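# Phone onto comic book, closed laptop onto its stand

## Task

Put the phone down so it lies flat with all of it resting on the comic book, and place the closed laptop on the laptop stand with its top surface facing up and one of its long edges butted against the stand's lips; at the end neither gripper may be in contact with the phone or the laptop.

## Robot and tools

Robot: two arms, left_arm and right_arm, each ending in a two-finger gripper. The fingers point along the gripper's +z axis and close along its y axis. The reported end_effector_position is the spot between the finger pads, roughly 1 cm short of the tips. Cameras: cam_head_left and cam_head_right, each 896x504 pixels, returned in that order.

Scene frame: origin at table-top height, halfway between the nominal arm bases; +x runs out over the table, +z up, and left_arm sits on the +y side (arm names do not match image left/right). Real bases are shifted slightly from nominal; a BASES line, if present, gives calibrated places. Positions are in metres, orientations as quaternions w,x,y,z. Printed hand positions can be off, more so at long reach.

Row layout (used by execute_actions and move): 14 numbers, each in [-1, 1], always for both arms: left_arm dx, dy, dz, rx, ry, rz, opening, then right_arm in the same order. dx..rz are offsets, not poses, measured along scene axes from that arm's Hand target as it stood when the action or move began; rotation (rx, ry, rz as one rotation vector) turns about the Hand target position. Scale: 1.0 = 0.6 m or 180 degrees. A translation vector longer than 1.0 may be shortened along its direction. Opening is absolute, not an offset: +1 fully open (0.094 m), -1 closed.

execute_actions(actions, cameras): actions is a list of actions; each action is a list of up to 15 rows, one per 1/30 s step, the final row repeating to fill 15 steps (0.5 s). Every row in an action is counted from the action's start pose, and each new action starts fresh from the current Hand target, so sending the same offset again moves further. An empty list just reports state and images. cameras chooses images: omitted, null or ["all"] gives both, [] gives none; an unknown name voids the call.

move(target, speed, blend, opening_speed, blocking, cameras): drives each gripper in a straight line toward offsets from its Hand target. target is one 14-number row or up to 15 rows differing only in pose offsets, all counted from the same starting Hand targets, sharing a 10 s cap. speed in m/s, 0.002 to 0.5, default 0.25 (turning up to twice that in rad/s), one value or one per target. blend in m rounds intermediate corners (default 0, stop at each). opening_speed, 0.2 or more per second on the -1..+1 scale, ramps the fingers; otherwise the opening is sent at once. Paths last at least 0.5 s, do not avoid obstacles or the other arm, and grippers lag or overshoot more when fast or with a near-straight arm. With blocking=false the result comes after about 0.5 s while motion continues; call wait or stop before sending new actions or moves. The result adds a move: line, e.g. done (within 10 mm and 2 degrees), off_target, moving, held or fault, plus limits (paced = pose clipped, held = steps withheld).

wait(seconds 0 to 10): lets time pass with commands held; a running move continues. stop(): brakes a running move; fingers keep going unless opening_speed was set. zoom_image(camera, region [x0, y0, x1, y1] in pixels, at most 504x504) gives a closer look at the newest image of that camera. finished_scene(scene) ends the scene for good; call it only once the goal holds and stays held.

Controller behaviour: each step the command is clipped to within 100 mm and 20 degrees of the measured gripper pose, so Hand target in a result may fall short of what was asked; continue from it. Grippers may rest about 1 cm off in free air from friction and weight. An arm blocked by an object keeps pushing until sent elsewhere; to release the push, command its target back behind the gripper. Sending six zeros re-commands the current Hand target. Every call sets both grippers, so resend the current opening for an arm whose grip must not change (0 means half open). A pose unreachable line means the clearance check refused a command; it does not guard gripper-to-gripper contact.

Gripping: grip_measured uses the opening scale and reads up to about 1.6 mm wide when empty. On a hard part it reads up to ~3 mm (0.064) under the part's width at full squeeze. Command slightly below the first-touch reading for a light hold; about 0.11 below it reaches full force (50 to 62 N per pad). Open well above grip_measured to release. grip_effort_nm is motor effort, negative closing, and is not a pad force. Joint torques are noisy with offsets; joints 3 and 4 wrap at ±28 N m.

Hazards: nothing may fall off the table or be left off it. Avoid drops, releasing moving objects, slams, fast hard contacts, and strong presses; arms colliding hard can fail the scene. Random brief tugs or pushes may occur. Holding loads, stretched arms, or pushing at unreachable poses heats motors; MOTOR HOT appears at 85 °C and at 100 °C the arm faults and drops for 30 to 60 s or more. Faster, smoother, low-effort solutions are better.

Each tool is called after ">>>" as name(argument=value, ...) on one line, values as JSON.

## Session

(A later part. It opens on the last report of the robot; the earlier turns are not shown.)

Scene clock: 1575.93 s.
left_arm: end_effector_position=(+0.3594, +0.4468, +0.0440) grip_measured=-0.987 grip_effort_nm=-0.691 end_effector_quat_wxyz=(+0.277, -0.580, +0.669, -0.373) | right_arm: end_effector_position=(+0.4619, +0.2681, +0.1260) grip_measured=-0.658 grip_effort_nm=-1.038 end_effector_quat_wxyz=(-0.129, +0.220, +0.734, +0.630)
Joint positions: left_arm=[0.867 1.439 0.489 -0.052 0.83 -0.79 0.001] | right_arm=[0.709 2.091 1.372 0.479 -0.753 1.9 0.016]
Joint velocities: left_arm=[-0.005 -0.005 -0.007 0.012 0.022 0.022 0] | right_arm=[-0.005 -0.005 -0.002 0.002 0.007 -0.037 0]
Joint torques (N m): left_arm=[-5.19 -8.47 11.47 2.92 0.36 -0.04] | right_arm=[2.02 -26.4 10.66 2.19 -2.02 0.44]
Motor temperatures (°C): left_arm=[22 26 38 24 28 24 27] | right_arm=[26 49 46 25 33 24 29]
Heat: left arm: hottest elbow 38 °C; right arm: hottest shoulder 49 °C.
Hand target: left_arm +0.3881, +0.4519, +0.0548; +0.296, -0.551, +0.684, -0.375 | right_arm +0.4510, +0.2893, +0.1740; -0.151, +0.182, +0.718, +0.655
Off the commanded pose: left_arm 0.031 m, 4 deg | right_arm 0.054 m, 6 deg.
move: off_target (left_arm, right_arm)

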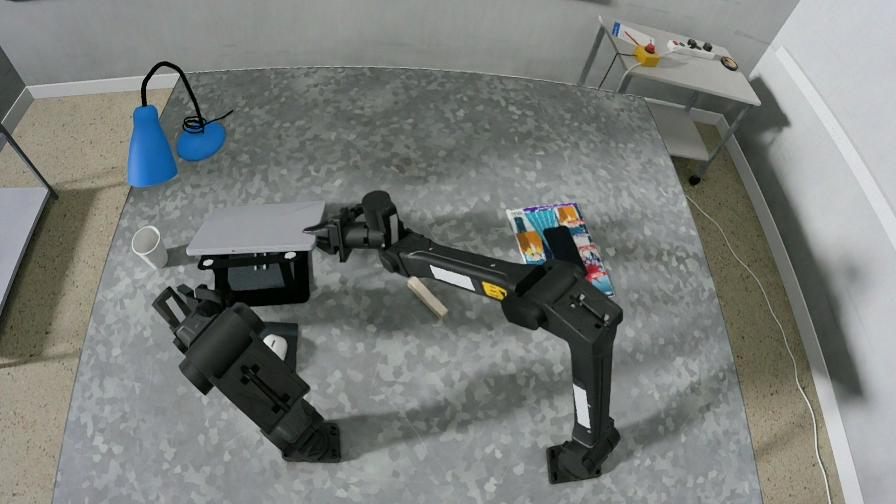

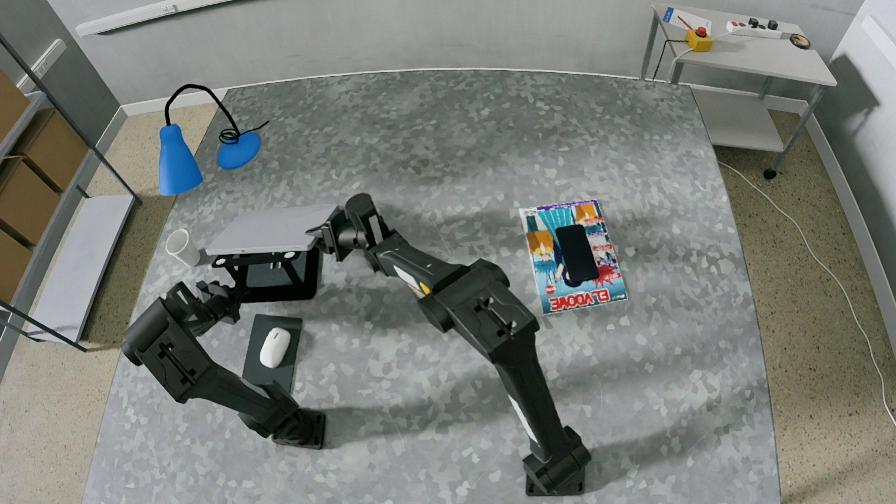

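>>> move(target=[0.0,0.0,0.0,0,0,0,-1,-0.02,0,0.05,0,0,0,-0.85], speed=0.04, cameras=["cam_head_left","cam_head_right"])

>>> zoom_image(camera="cam_head_left", region=[140, 180, 340, 330])

>>> zoom_image(camera="cam_head_right", region=[140, 180, 340, 330])

Scene clock: 1580.23 s.
left_arm: end_effector_position=(+0.3595, +0.4468, +0.0439) grip_measured=-0.987 grip_effort_nm=-0.691 end_effector_quat_wxyz=(+0.277, -0.581, +0.669, -0.373) | right_arm: end_effector_position=(+0.4625, +0.2677, +0.1254) grip_measured=-0.658 grip_effort_nm=-1.038 end_effector_quat_wxyz=(-0.129, +0.224, +0.734, +0.627)
Joint positions: left_arm=[0.866 1.439 0.489 -0.052 0.83 -0.791 0.001] | right_arm=[0.709 2.09 1.372 0.47 -0.748 1.9 0.016]
Joint velocities: left_arm=[-0.015 -0.024 -0.002 -0.012 0.007 -0.066 0] | right_arm=[-0.005 -0.024 -0.007 0.002 -0.037 -0.007 0.001]
Joint torques (N m): left_arm=[-5.6 -7.65 11.44 2.67 0.32 -0.03] | right_arm=[2.9 -30.92 9.73 1.28 -1.82 0.49]
Motor temperatures (°C): left_arm=[22 26 38 24 28 24 28] | right_arm=[26 49 46 25 34 24 29]
Heat: left arm: hottest elbow 38 °C; right arm: hottest shoulder 49 °C.
Hand target: left_arm +0.3881, +0.4519, +0.0548; +0.296, -0.551, +0.684, -0.375 | right_arm +0.4395, +0.2897, +0.2040; -0.151, +0.182, +0.718, +0.655
Off the commanded pose: left_arm 0.031 m, 4 deg | right_arm 0.085 m, 7 deg.
move: off_target (left_arm, right_arm)

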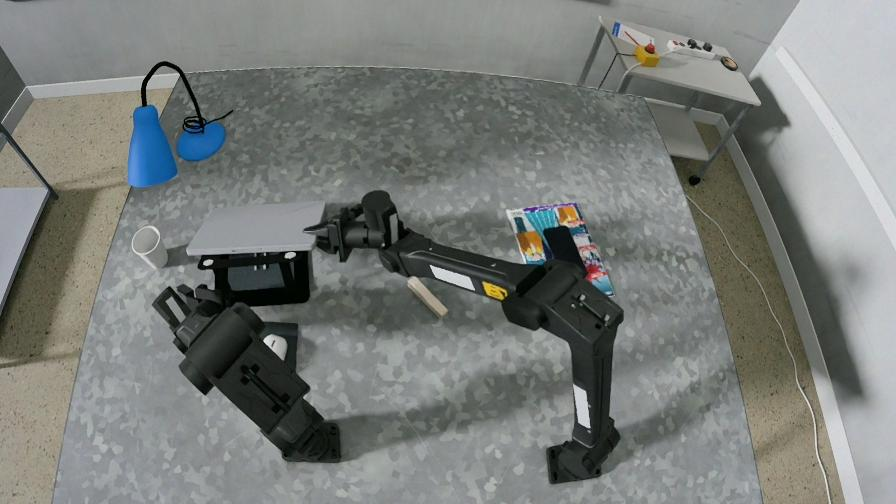

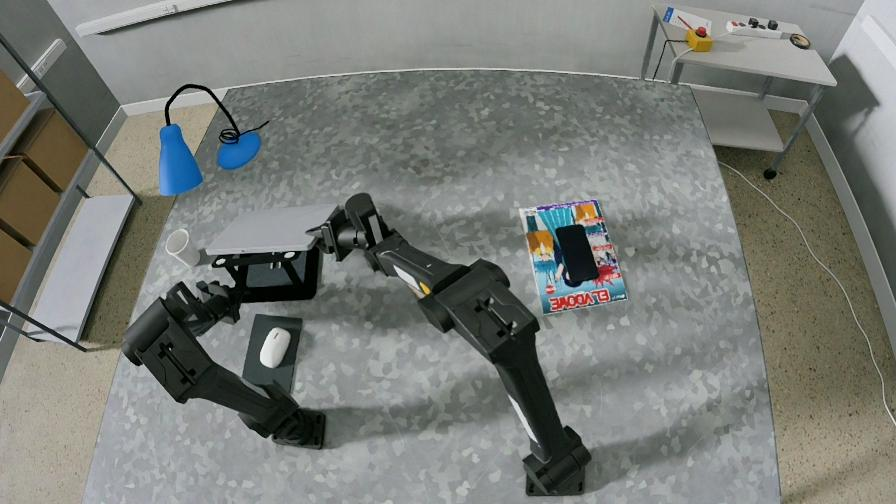

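Scaled by 2.520.

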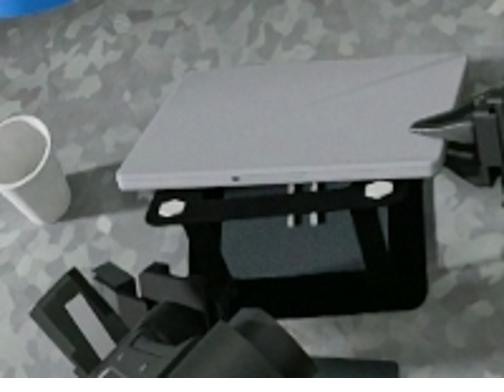

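Scaled by 2.520.

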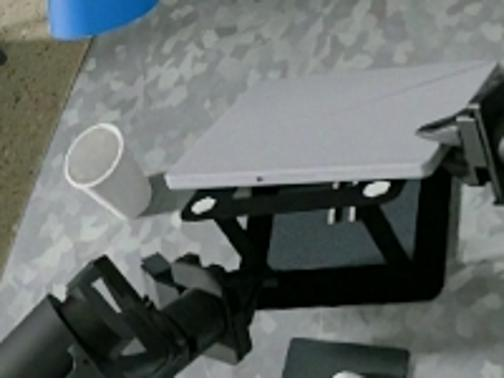

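>>> move(target=[0.03,0.0,0.005,0,0,0,-1,-0.03,0,0.02,0,0,0,-0.85], speed=0.03, cameras=["cam_head_left","cam_head_right"])

>>> zoom_image(camera="cam_head_left", region=[140, 180, 340, 330])

>>> zoom_image(camera="cam_head_right", region=[140, 180, 340, 330])

Scene clock: 1584.20 s.
left_arm: end_effector_position=(+0.3687, +0.4383, +0.0388) grip_measured=-0.987 grip_effort_nm=-0.691 end_effector_quat_wxyz=(+0.266, -0.585, +0.669, -0.373) | right_arm: end_effector_position=(+0.4594, +0.2708, +0.1401) grip_measured=-0.658 grip_effort_nm=-1.038 end_effector_quat_wxyz=(-0.125, +0.224, +0.734, +0.629)
Joint positions: left_arm=[0.824 1.454 0.489 -0.025 0.804 -0.837 0.001] | right_arm=[0.717 2.063 1.372 0.449 -0.733 1.9 0.016]
Joint velocities: left_arm=[-0.005 -0.005 0.002 -0.017 -0.081 -0.051 -0.001] | right_arm=[0.005 -0.005 -0.017 -0.002 0.125 -0.007 0]
Joint torques (N m): left_arm=[-4.95 -8.29 13.59 2.47 0.43 0.01] | right_arm=[3.6 -31.85 7.83 1.54 -1.71 0.53]
Motor temperatures (°C): left_arm=[22 26 38 24 28 24 28] | right_arm=[26 49 46 25 34 24 29]
Heat: left arm: hottest elbow 38 °C; right arm: hottest shoulder 49 °C.
Hand target: left_arm +0.4061, +0.4518, +0.0579; +0.296, -0.551, +0.684, -0.375 | right_arm +0.4218, +0.2900, +0.2164; -0.151, +0.182, +0.718, +0.655
Off the commanded pose: left_arm 0.044 m, 5 deg | right_arm 0.087 m, 7 deg.
move: off_target (left_arm, right_arm)

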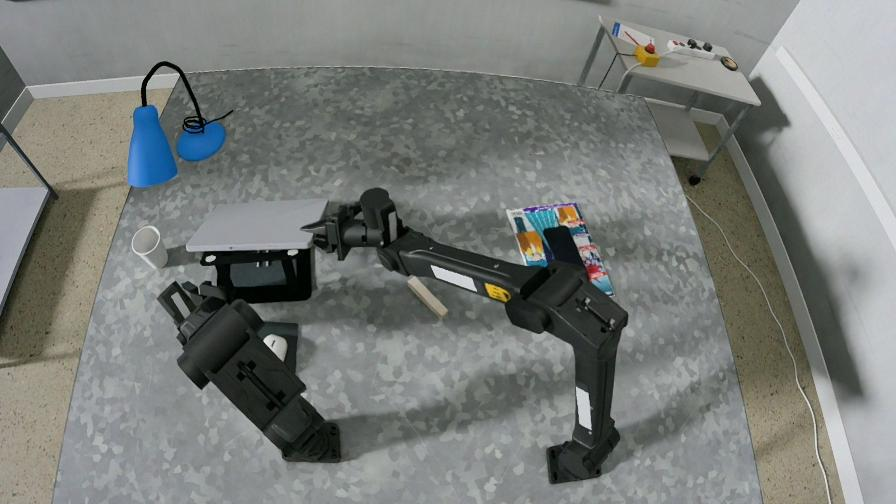

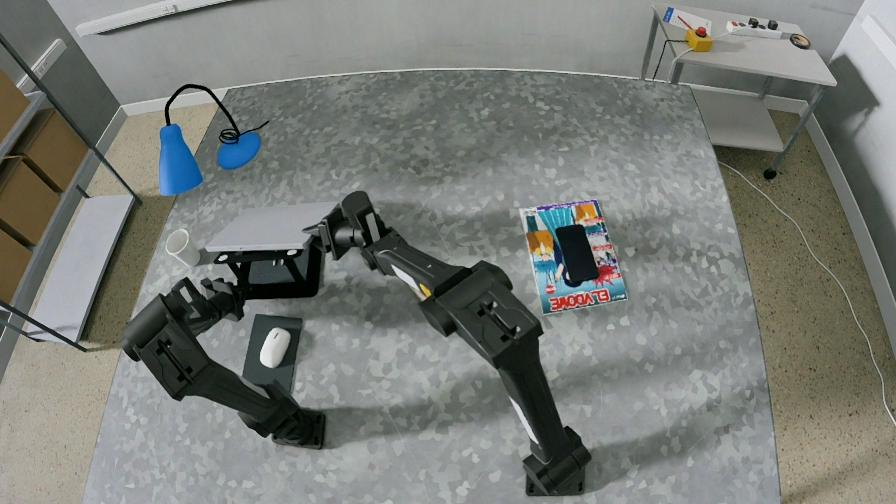

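Scaled by 2.520.

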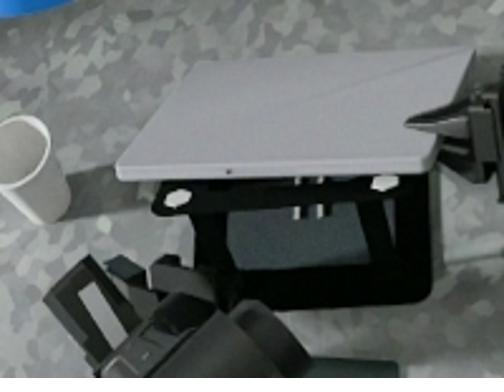

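Scaled by 2.520.

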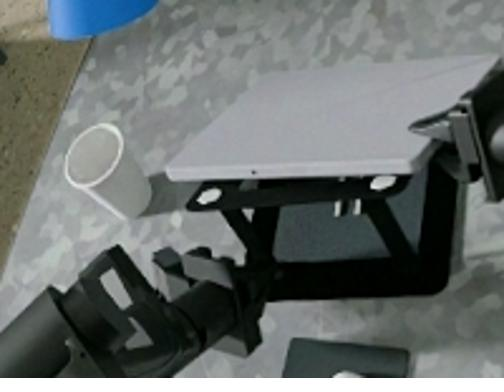

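>>> move(target=[0.03,0.01,0.015,0,0,0,-1,-0.01,0,0,0,0,0,-0.85], speed=0.03, cameras=["cam_head_left","cam_head_right"])

>>> zoom_image(camera="cam_head_left", region=[140, 180, 340, 330])

>>> zoom_image(camera="cam_head_right", region=[140, 180, 340, 330])

Scene clock: 1588.50 s.
left_arm: end_effector_position=(+0.3765, +0.4346, +0.0387) grip_measured=-0.987 grip_effort_nm=-0.686 end_effector_quat_wxyz=(+0.259, -0.588, +0.669, -0.374) | right_arm: end_effector_position=(+0.4597, +0.2699, +0.1412) grip_measured=-0.658 grip_effort_nm=-1.038 end_effector_quat_wxyz=(-0.121, +0.228, +0.733, +0.629)
Joint positions: left_arm=[0.797 1.461 0.5 -0.025 0.791 -0.866 0.001] | right_arm=[0.718 2.058 1.367 0.449 -0.721 1.901 0.016]
Joint velocities: left_arm=[-0.015 0.005 0.007 -0.002 -0.007 -0.022 -0.002] | right_arm=[-0.005 -0.015 0.002 -0.017 -0.007 -0.007 0]
Joint torques (N m): left_arm=[-4.54 -9.52 16.51 1.91 0.36 0] | right_arm=[3.96 -32.03 7.3 1.72 -1.9 0.52]
Motor temperatures (°C): left_arm=[22 26 38 24 28 24 28] | right_arm=[26 49 46 25 34 24 29]
Heat: left arm: hottest elbow 38 °C; right arm: hottest shoulder 49 °C.
Hand target: left_arm +0.4241, +0.4576, +0.0668; +0.296, -0.551, +0.684, -0.375 | right_arm +0.4157, +0.2901, +0.2165; -0.151, +0.182, +0.718, +0.655
Off the commanded pose: left_arm 0.060 m, 6 deg | right_arm 0.089 m, 7 deg.
move: off_target (left_arm, right_arm)

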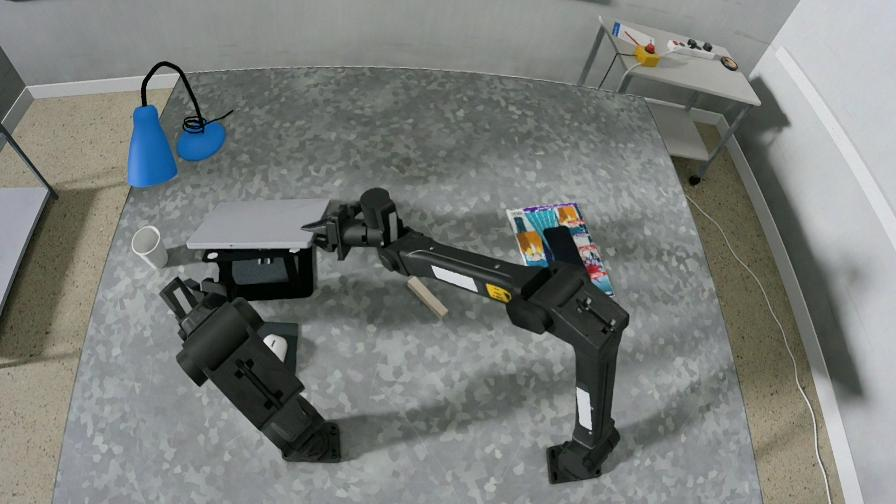

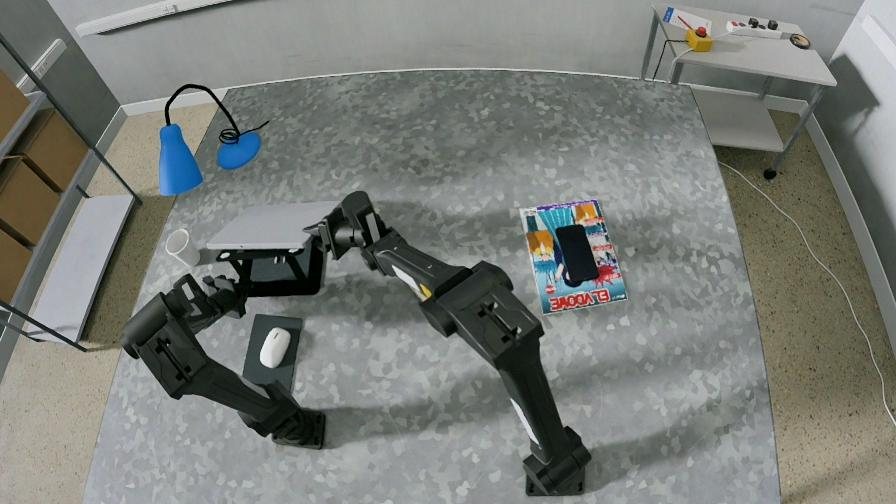

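Scaled by 2.520.

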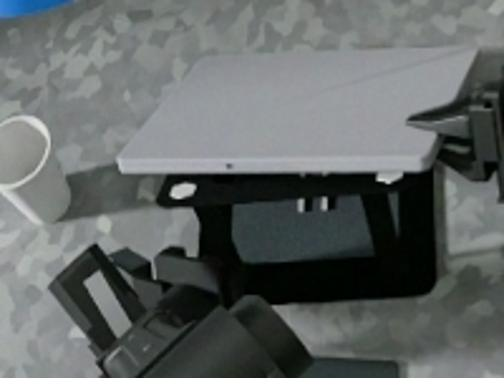

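Scaled by 2.520.

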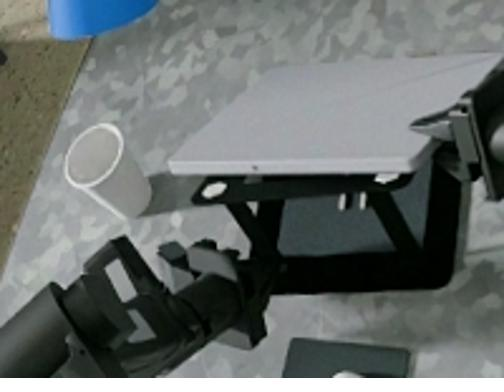

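>>> move(target=[[-0.257,-0.012,0.01,0,0,0,-1,0,0,0,0,0,0,-0.85],[-0.257,0.042,0.222,0,0,0,-1,0,0,0,0,0,0,-0.85]], speed=0.1, cameras=[])

>>> move(target=[0.1,0,0,0,0,0,0.3,0,0,0,0,0,0,-0.85], speed=0.08, cameras=["cam_head_left","cam_head_right"])

>>> zoom_image(camera="cam_head_left", region=[130, 170, 330, 320])

>>> zoom_image(camera="cam_head_right", region=[130, 170, 330, 320])

Scene clock: 1602.63 s.
left_arm: end_effector_position=(+0.2666, +0.4624, +0.1705) grip_measured=-0.987 grip_effort_nm=-0.691 end_effector_quat_wxyz=(+0.263, -0.563, +0.679, -0.391) | right_arm: end_effector_position=(+0.4595, +0.2700, +0.1418) grip_measured=-0.658 grip_effort_nm=-1.038 end_effector_quat_wxyz=(-0.121, +0.228, +0.733, +0.629)
Joint positions: left_arm=[1.187 1.138 0.697 -1.027 0.977 -0.222 0.001] | right_arm=[0.718 2.057 1.367 0.449 -0.723 1.901 0.016]
Joint velocities: left_arm=[-0.005 -0.005 -0.002 0.002 -0.037 0.051 0] | right_arm=[-0.005 0.015 0.007 -0.012 -0.037 -0.022 0.001]
Joint torques (N m): left_arm=[-0.67 -8.06 15.72 0.06 0.65 0.12] | right_arm=[4.01 -31.85 7.3 1.74 -1.84 0.53]
Motor temperatures (°C): left_arm=[22 26 39 24 28 24 28] | right_arm=[26 52 44 25 35 24 29]
Heat: left arm: hottest elbow 39 °C; right arm: hottest shoulder 52 °C.
Hand target: left_arm +0.2702, +0.4846, +0.1981; +0.293, -0.551, +0.686, -0.375 | right_arm +0.4158, +0.2901, +0.2165; -0.151, +0.182, +0.718, +0.655
Off the commanded pose: left_arm 0.036 m, 4 deg | right_arm 0.089 m, 7 deg.
move: off_target (left_arm, right_arm)
No camera images: "cameras" was empty.

Scene clock: 1604.30 s.
left_arm: end_effector_position=(+0.3125, +0.4640, +0.1735) grip_measured=+0.298 grip_effort_nm=0.125 end_effector_quat_wxyz=(+0.269, -0.569, +0.675, -0.385) | right_arm: end_effector_position=(+0.4595, +0.2700, +0.1418) grip_measured=-0.658 grip_effort_nm=-1.038 end_effector_quat_wxyz=(-0.121, +0.228, +0.733, +0.629)
Joint positions: left_arm=[1.04 1.139 0.697 -0.79 0.936 -0.503 0.061] | right_arm=[0.718 2.057 1.367 0.449 -0.723 1.901 0.016]
Joint velocities: left_arm=[-0.015 -0.005 -0.012 -0.022 -0.022 -0.022 0] | right_arm=[-0.005 0.005 -0.012 -0.017 -0.066 -0.081 0.001]
Joint torques (N m): left_arm=[-2.37 -7.24 16.54 1.44 0.28 0.02] | right_arm=[3.96 -31.97 7.28 1.74 -1.84 0.52]
Motor temperatures (°C): left_arm=[22 26 39 24 28 24 28] | right_arm=[26 53 44 25 35 24 29]
Heat: left arm: hottest elbow 39 °C; right arm: hottest shoulder 53 °C.
Hand target: left_arm +0.3304, +0.4844, +0.1989; +0.294, -0.551, +0.685, -0.375 | right_arm +0.4158, +0.2901, +0.2165; -0.151, +0.182, +0.718, +0.655
Off the commanded pose: left_arm 0.037 m, 4 deg | right_arm 0.089 m, 7 deg.
move: off_target (left_arm, right_arm)

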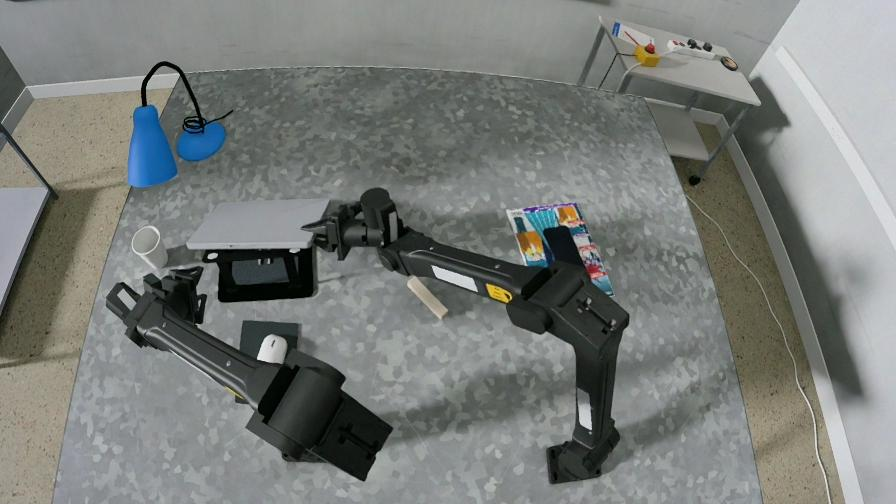

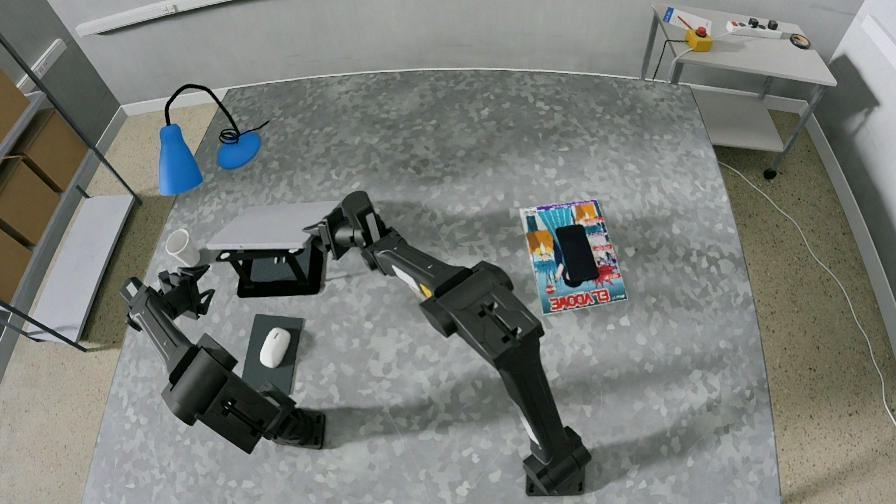

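Scaled by 2.520.

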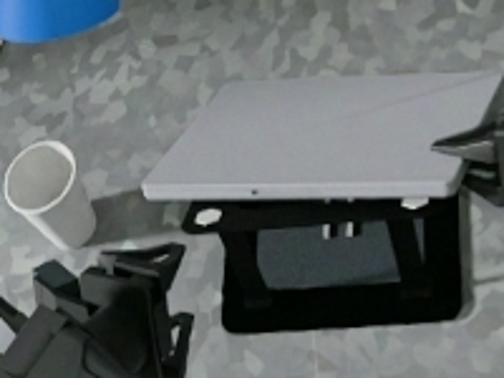

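Scaled by 2.520.

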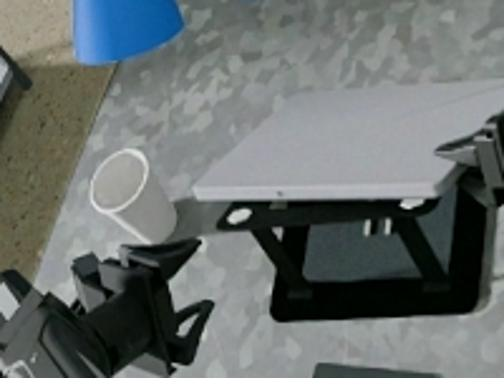

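>>> move(target=[0.07,0.025,0.03,0,0,0,0.3,0,0,0,0,0,0,-0.85], speed=0.05, cameras=["cam_head_left","cam_head_right"])

>>> zoom_image(camera="cam_head_left", region=[130, 170, 330, 320])

>>> zoom_image(camera="cam_head_right", region=[130, 170, 330, 320])

Scene clock: 1610.70 s.
left_arm: end_effector_position=(+0.3530, +0.4812, +0.1909) grip_measured=+0.298 grip_effort_nm=0.129 end_effector_quat_wxyz=(+0.268, -0.569, +0.677, -0.383) | right_arm: end_effector_position=(+0.4595, +0.2700, +0.1418) grip_measured=-0.658 grip_effort_nm=-1.038 end_effector_quat_wxyz=(-0.121, +0.228, +0.733, +0.629)
Joint positions: left_arm=[0.956 1.204 0.79 -0.718 0.899 -0.628 0.061] | right_arm=[0.718 2.057 1.367 0.449 -0.723 1.901 0.016]
Joint velocities: left_arm=[-0.005 -0.005 0.002 -0.002 -0.007 -0.139 0] | right_arm=[-0.005 -0.005 0.002 -0.002 0.007 0.007 0]
Joint torques (N m): left_arm=[-3.19 -8.47 16.57 1.43 0.28 -0.01] | right_arm=[4.07 -31.91 7.3 1.7 -1.84 0.52]
Motor temperatures (°C): left_arm=[22 26 40 24 28 24 27] | right_arm=[26 54 44 25 35 24 29]
Heat: left arm: hottest elbow 40 °C; right arm: hottest shoulder 54 °C.
Hand target: left_arm +0.3725, +0.4992, +0.2174; +0.295, -0.551, +0.685, -0.375 | right_arm +0.4158, +0.2901, +0.2165; -0.151, +0.182, +0.718, +0.655
Off the commanded pose: left_arm 0.037 m, 4 deg | right_arm 0.089 m, 7 deg.
move: off_target (left_arm, right_arm)

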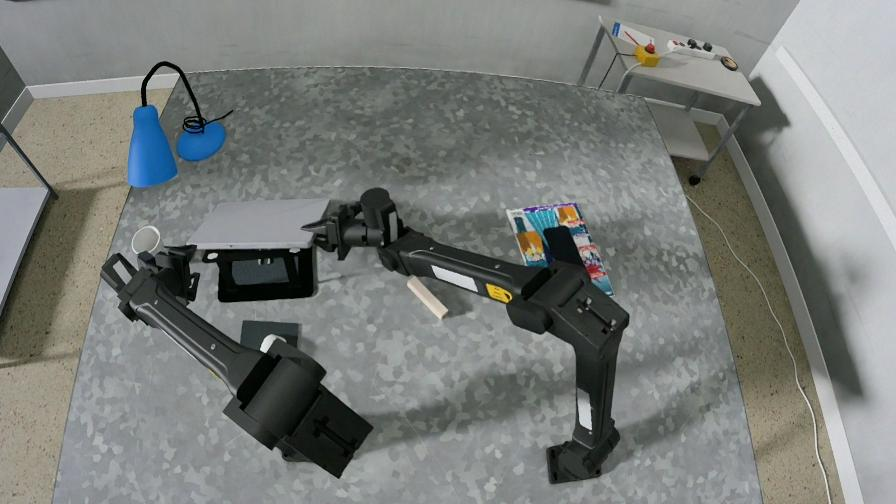

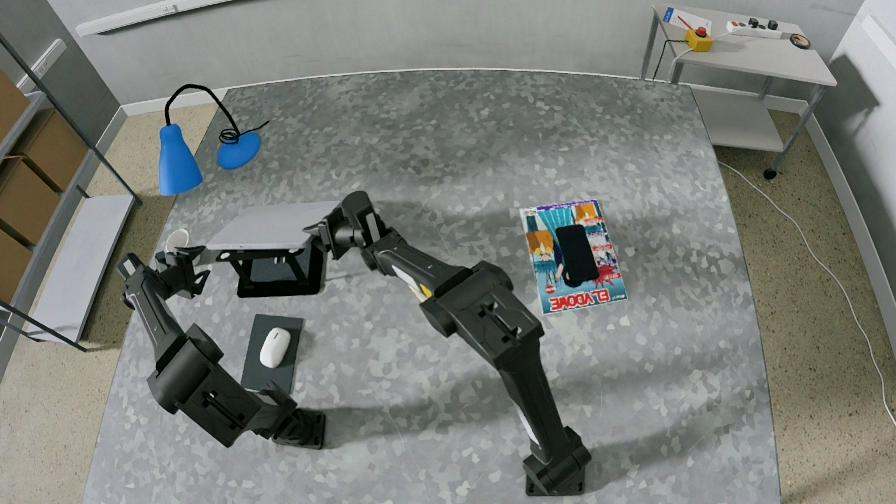

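Scaled by 2.520.

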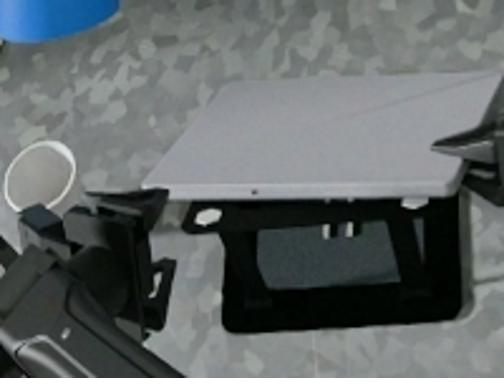

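Scaled by 2.520.

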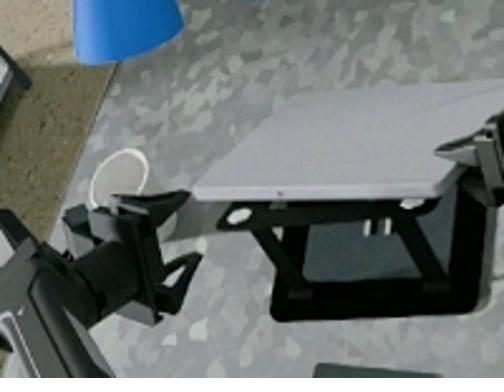

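>>> move(target=[[0.0,0.02,0.0,0,0,0,0.3,0,0,0,0,0,0,-0.85],[0.05,0.02,-0.03,0,0,0,0.3,0,0,0,0,0,0,-0.85]], speed=0.05, cameras=["cam_head_left","cam_head_right"])

>>> zoom_image(camera="cam_head_left", region=[130, 170, 330, 320])

>>> zoom_image(camera="cam_head_right", region=[130, 170, 330, 320])

Scene clock: 1625.00 s.
left_arm: end_effector_position=(+0.3828, +0.4945, +0.1757) grip_measured=+0.298 grip_effort_nm=0.129 end_effector_quat_wxyz=(+0.270, -0.568, +0.678, -0.381) | right_arm: end_effector_position=(+0.4595, +0.2700, +0.1418) grip_measured=-0.658 grip_effort_nm=-1.038 end_effector_quat_wxyz=(-0.121, +0.228, +0.733, +0.629)
Joint positions: left_arm=[0.907 1.294 0.817 -0.598 0.874 -0.695 0.061] | right_arm=[0.718 2.057 1.367 0.449 -0.723 1.901 0.016]
Joint velocities: left_arm=[-0.015 -0.005 -0.012 0.012 -0.022 -0.051 0] | right_arm=[0.005 -0.015 -0.002 -0.002 0.037 0.007 0]
Joint torques (N m): left_arm=[-2.08 -9.23 16.05 1.51 0.29 0.02] | right_arm=[3.96 -31.91 7.27 1.73 -1.84 0.53]
Motor temperatures (°C): left_arm=[22 26 44 24 28 24 27] | right_arm=[26 56 43 25 35 24 29]
Heat: left arm: hottest elbow 44 °C; right arm: hottest shoulder 56 °C.
Hand target: left_arm +0.4027, +0.5108, +0.1997; +0.295, -0.551, +0.684, -0.375 | right_arm +0.4158, +0.2901, +0.2165; -0.151, +0.182, +0.718, +0.655
Off the commanded pose: left_arm 0.035 m, 4 deg | right_arm 0.089 m, 7 deg.
move: off_target (left_arm, right_arm)

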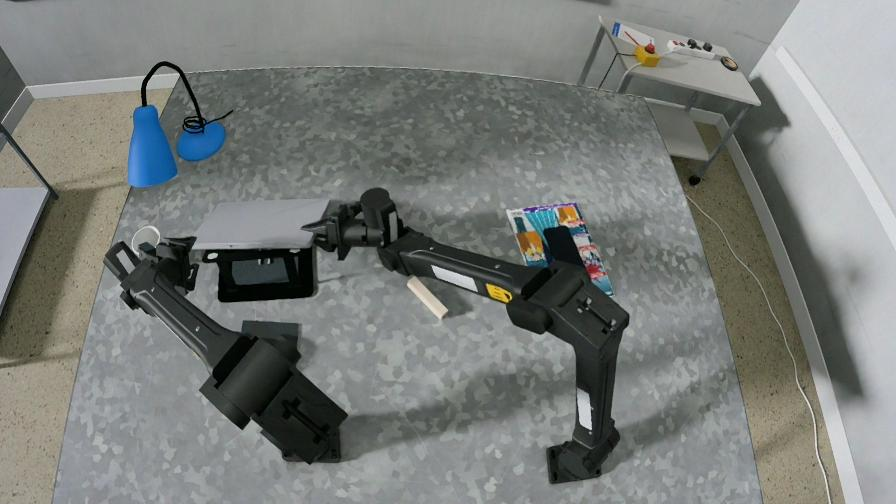

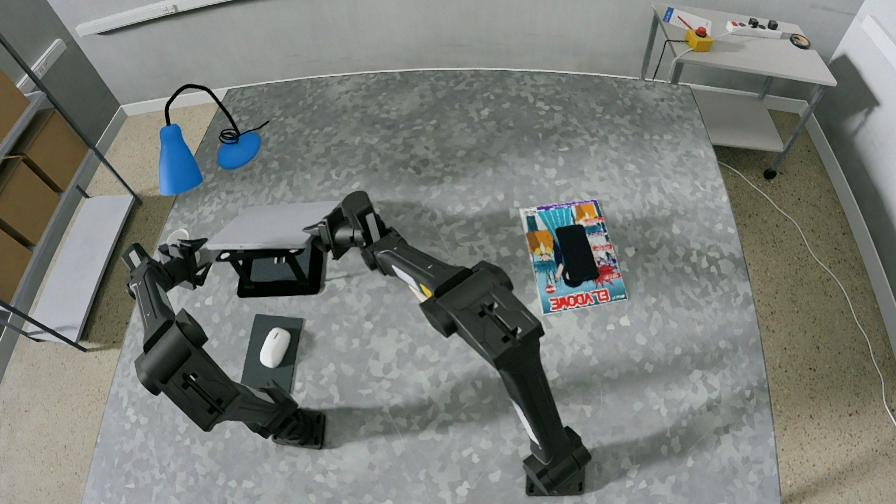

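Scaled by 2.520.

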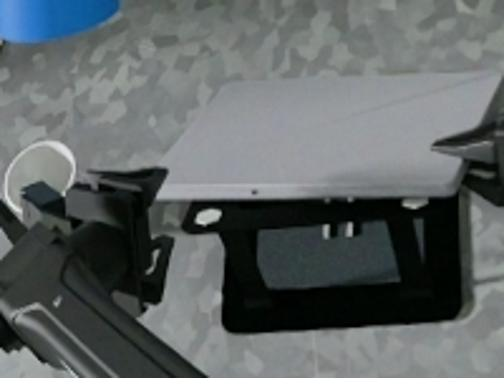

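Scaled by 2.520.

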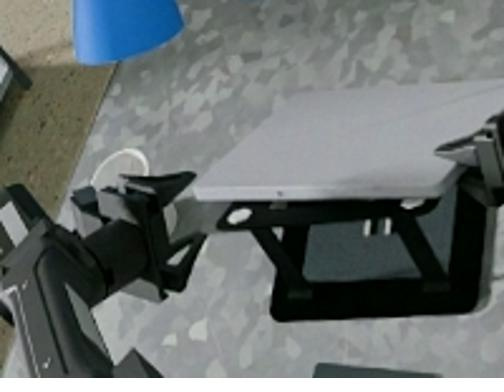

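>>> move(target=[0.05,0.0,-0.032,0,0,0,0.3,0,0,0,0,0,0,-0.85], speed=0.04, cameras=["cam_head_left","cam_head_right"])

>>> zoom_image(camera="cam_head_left", region=[150, 200, 250, 300])

>>> zoom_image(camera="cam_head_right", region=[160, 200, 260, 300])

Scene clock: 1632.53 s.
left_arm: end_effector_position=(+0.4105, +0.4941, +0.1564) grip_measured=+0.298 grip_effort_nm=0.134 end_effector_quat_wxyz=(+0.269, -0.569, +0.679, -0.379) | right_arm: end_effector_position=(+0.4595, +0.2700, +0.1418) grip_measured=-0.658 grip_effort_nm=-1.033 end_effector_quat_wxyz=(-0.121, +0.228, +0.733, +0.629)
Joint positions: left_arm=[0.846 1.362 0.817 -0.474 0.84 -0.773 0.061] | right_arm=[0.718 2.057 1.367 0.449 -0.723 1.901 0.016]
Joint velocities: left_arm=[-0.005 -0.015 0.022 -0.002 -0.022 -0.022 0.001] | right_arm=[-0.005 -0.015 -0.012 0.002 0.007 -0.022 -0.001]
Joint torques (N m): left_arm=[-2.67 -10.52 15.91 1.8 0.23 -0.02] | right_arm=[4.01 -31.91 7.3 1.74 -1.85 0.52]
Motor temperatures (°C): left_arm=[22 26 45 24 28 24 27] | right_arm=[26 57 42 25 36 24 29]
Heat: left arm: hottest elbow 45 °C; right arm: hottest shoulder 57 °C.
Hand target: left_arm +0.4328, +0.5104, +0.1808; +0.296, -0.551, +0.684, -0.375 | right_arm +0.4158, +0.2901, +0.2165; -0.151, +0.182, +0.718, +0.655
Off the commanded pose: left_arm 0.037 m, 4 deg | right_arm 0.089 m, 7 deg.
move: off_target (left_arm, right_arm)

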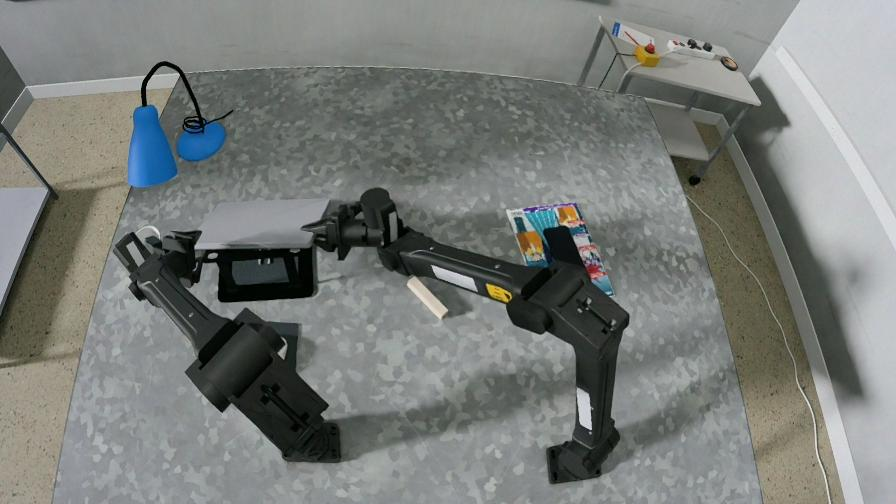

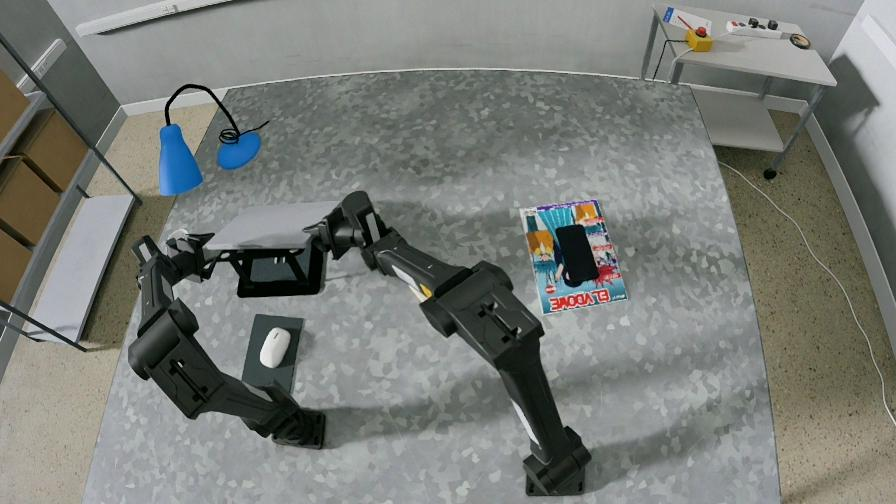

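Scaled by 5.040.

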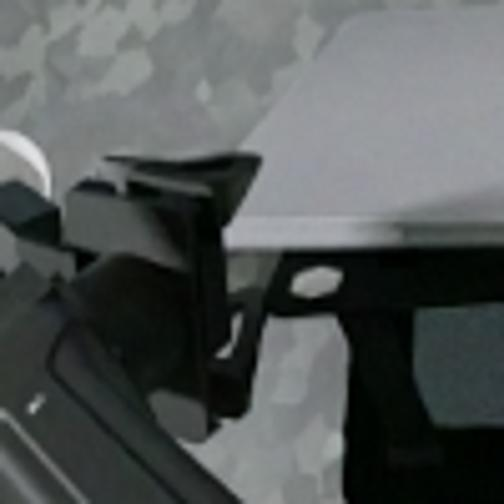

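Scaled by 5.040.

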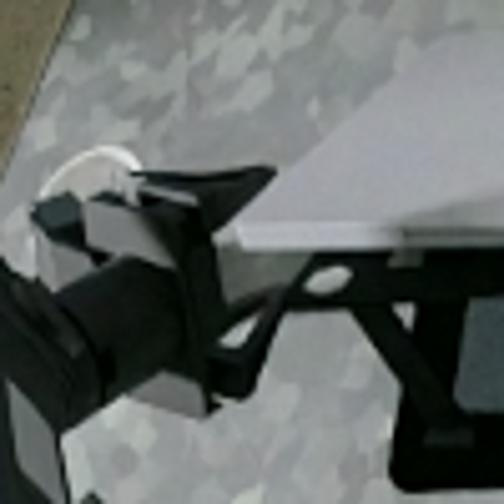

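>>> move(target=[0.0,-0.014,0,0,0,0,0.3,0,0,0,0,0,0,-0.85], speed=0.04, cameras=[])

>>> move(target=[0,0,0,0,0,0,-0.85,0,0,0,0,0,0,-0.85], speed=0.04, opening_speed=0.5)

>>> zoom_image(camera="cam_head_left", region=[150, 180, 350, 320])

>>> zoom_image(camera="cam_head_right", region=[160, 180, 360, 320])

Scene clock: 1637.83 s.
left_arm: end_effector_position=(+0.4134, +0.4931, +0.1563) grip_measured=+0.298 grip_effort_nm=0.120 end_effector_quat_wxyz=(+0.269, -0.571, +0.678, -0.377) | right_arm: end_effector_position=(+0.4595, +0.2700, +0.1418) grip_measured=-0.658 grip_effort_nm=-1.038 end_effector_quat_wxyz=(-0.121, +0.228, +0.733, +0.629)
Joint positions: left_arm=[0.836 1.362 0.817 -0.463 0.829 -0.789 0.061] | right_arm=[0.718 2.057 1.367 0.449 -0.723 1.901 0.016]
Joint velocities: left_arm=[0.005 -0.005 -0.002 -0.002 0.022 -0.11 0.001] | right_arm=[0.005 0.015 -0.012 0.007 -0.007 -0.037 -0.001]
Joint torques (N m): left_arm=[-3.78 -12.98 14.43 1.95 0.31 0] | right_arm=[4.01 -31.91 7.28 1.74 -1.85 0.52]
Motor temperatures (°C): left_arm=[22 26 46 24 28 24 27] | right_arm=[26 58 42 25 36 24 29]
Heat: left arm: hottest elbow 46 °C; right arm: hottest shoulder 58 °C.
Hand target: left_arm +0.4327, +0.5021, +0.1809; +0.296, -0.551, +0.684, -0.375 | right_arm +0.4158, +0.2901, +0.2165; -0.151, +0.182, +0.718, +0.655
Off the commanded pose: left_arm 0.032 m, 4 deg | right_arm 0.089 m, 7 deg.
move: off_target (left_arm, right_arm)
No camera images: "cameras" was empty.

Scene clock: 1640.47 s.
left_arm: end_effector_position=(+0.4124, +0.4965, +0.1496) grip_measured=-0.846 grip_effort_nm=-0.164 end_effector_quat_wxyz=(+0.265, -0.579, +0.678, -0.367) | right_arm: end_effector_position=(+0.4598, +0.2699, +0.1498) grip_measured=-0.662 grip_effort_nm=-1.038 end_effector_quat_wxyz=(-0.134, +0.245, +0.725, +0.630)
Joint positions: left_arm=[0.836 1.371 0.817 -0.463 0.804 -0.789 0.007] | right_arm=[0.718 2.046 1.367 0.449 -0.719 1.953 0.016]
Joint velocities: left_arm=[-0.005 -0.005 0.007 0.007 -0.022 -0.051 0] | right_arm=[-0.024 -0.015 -0.027 -0.017 0.007 -0.007 -0.001]
Joint torques (N m): left_arm=[-3.14 -12.81 14.16 1.81 1.29 -0.03] | right_arm=[4.01 -30.97 7.24 1.94 -1.92 0.04]
Motor temperatures (°C): left_arm=[22 26 45 24 28 24 27] | right_arm=[26 57 42 25 36 24 29]
Heat: left arm: hottest elbow 45 °C; right arm: hottest shoulder 57 °C.
Hand target: left_arm +0.4327, +0.5021, +0.1809; +0.296, -0.551, +0.684, -0.375 | right_arm +0.4157, +0.2902, +0.2164; -0.151, +0.182, +0.718, +0.655
Off the commanded pose: left_arm 0.038 m, 5 deg | right_arm 0.082 m, 8 deg.
move: off_target (left_arm, right_arm)

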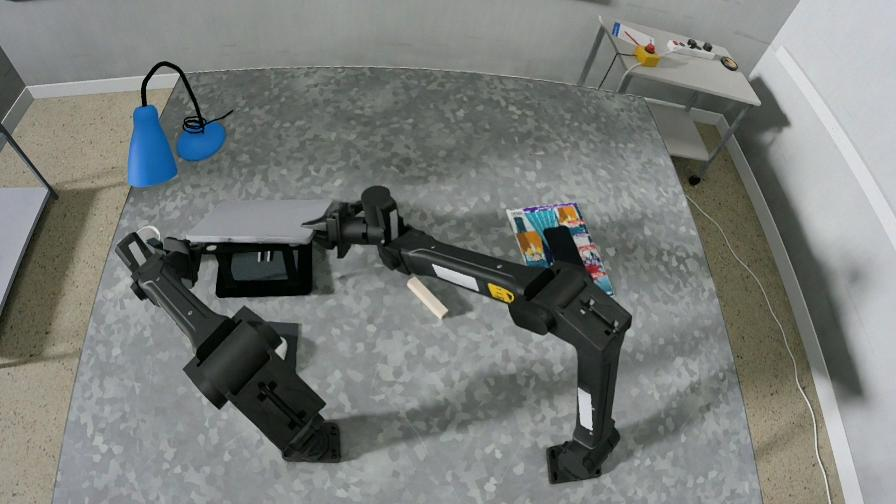

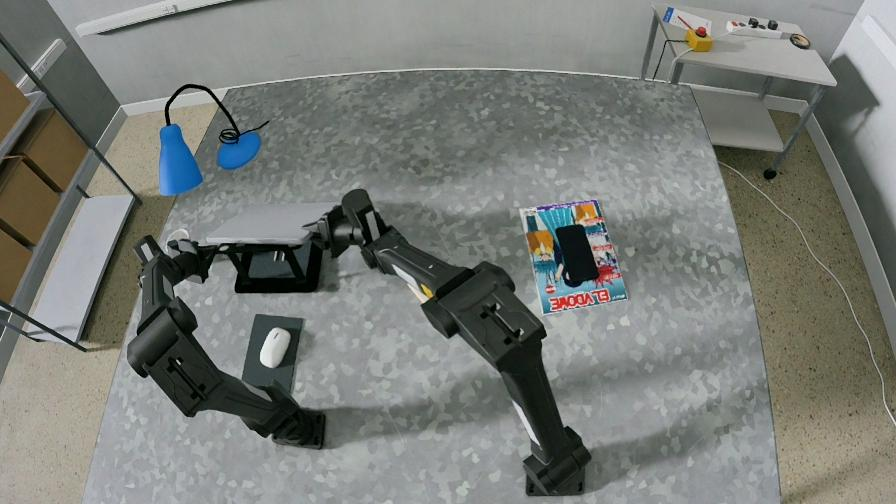

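Scaled by 2.520.

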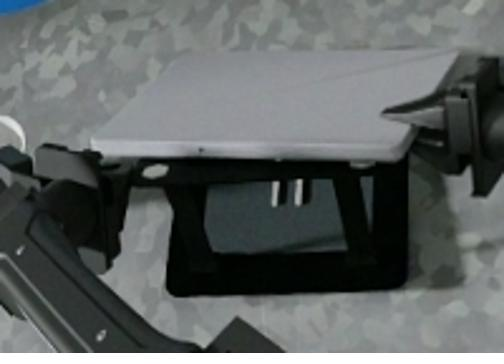

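Scaled by 2.520.

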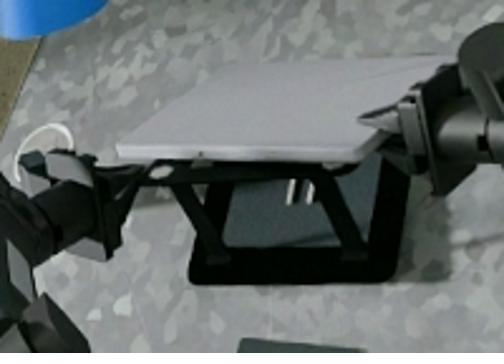

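>>> zoom_image(camera="cam_head_left", region=[165, 215, 235, 270])

>>> zoom_image(camera="cam_head_right", region=[185, 215, 255, 270])

>>> zoom_image(camera="cam_head_left", region=[185, 190, 345, 260])

Scaled by 7.200.

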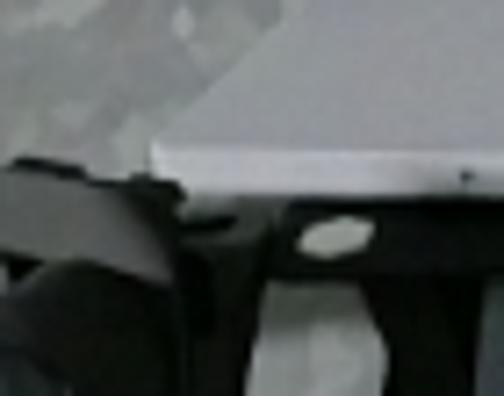

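Scaled by 7.200.

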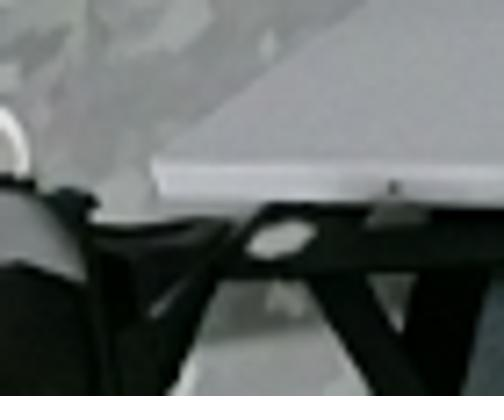

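Scaled by 3.150.

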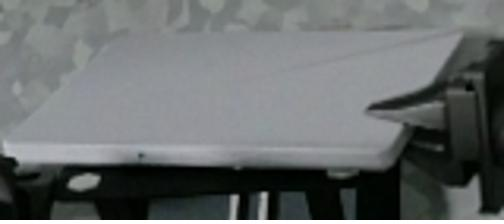

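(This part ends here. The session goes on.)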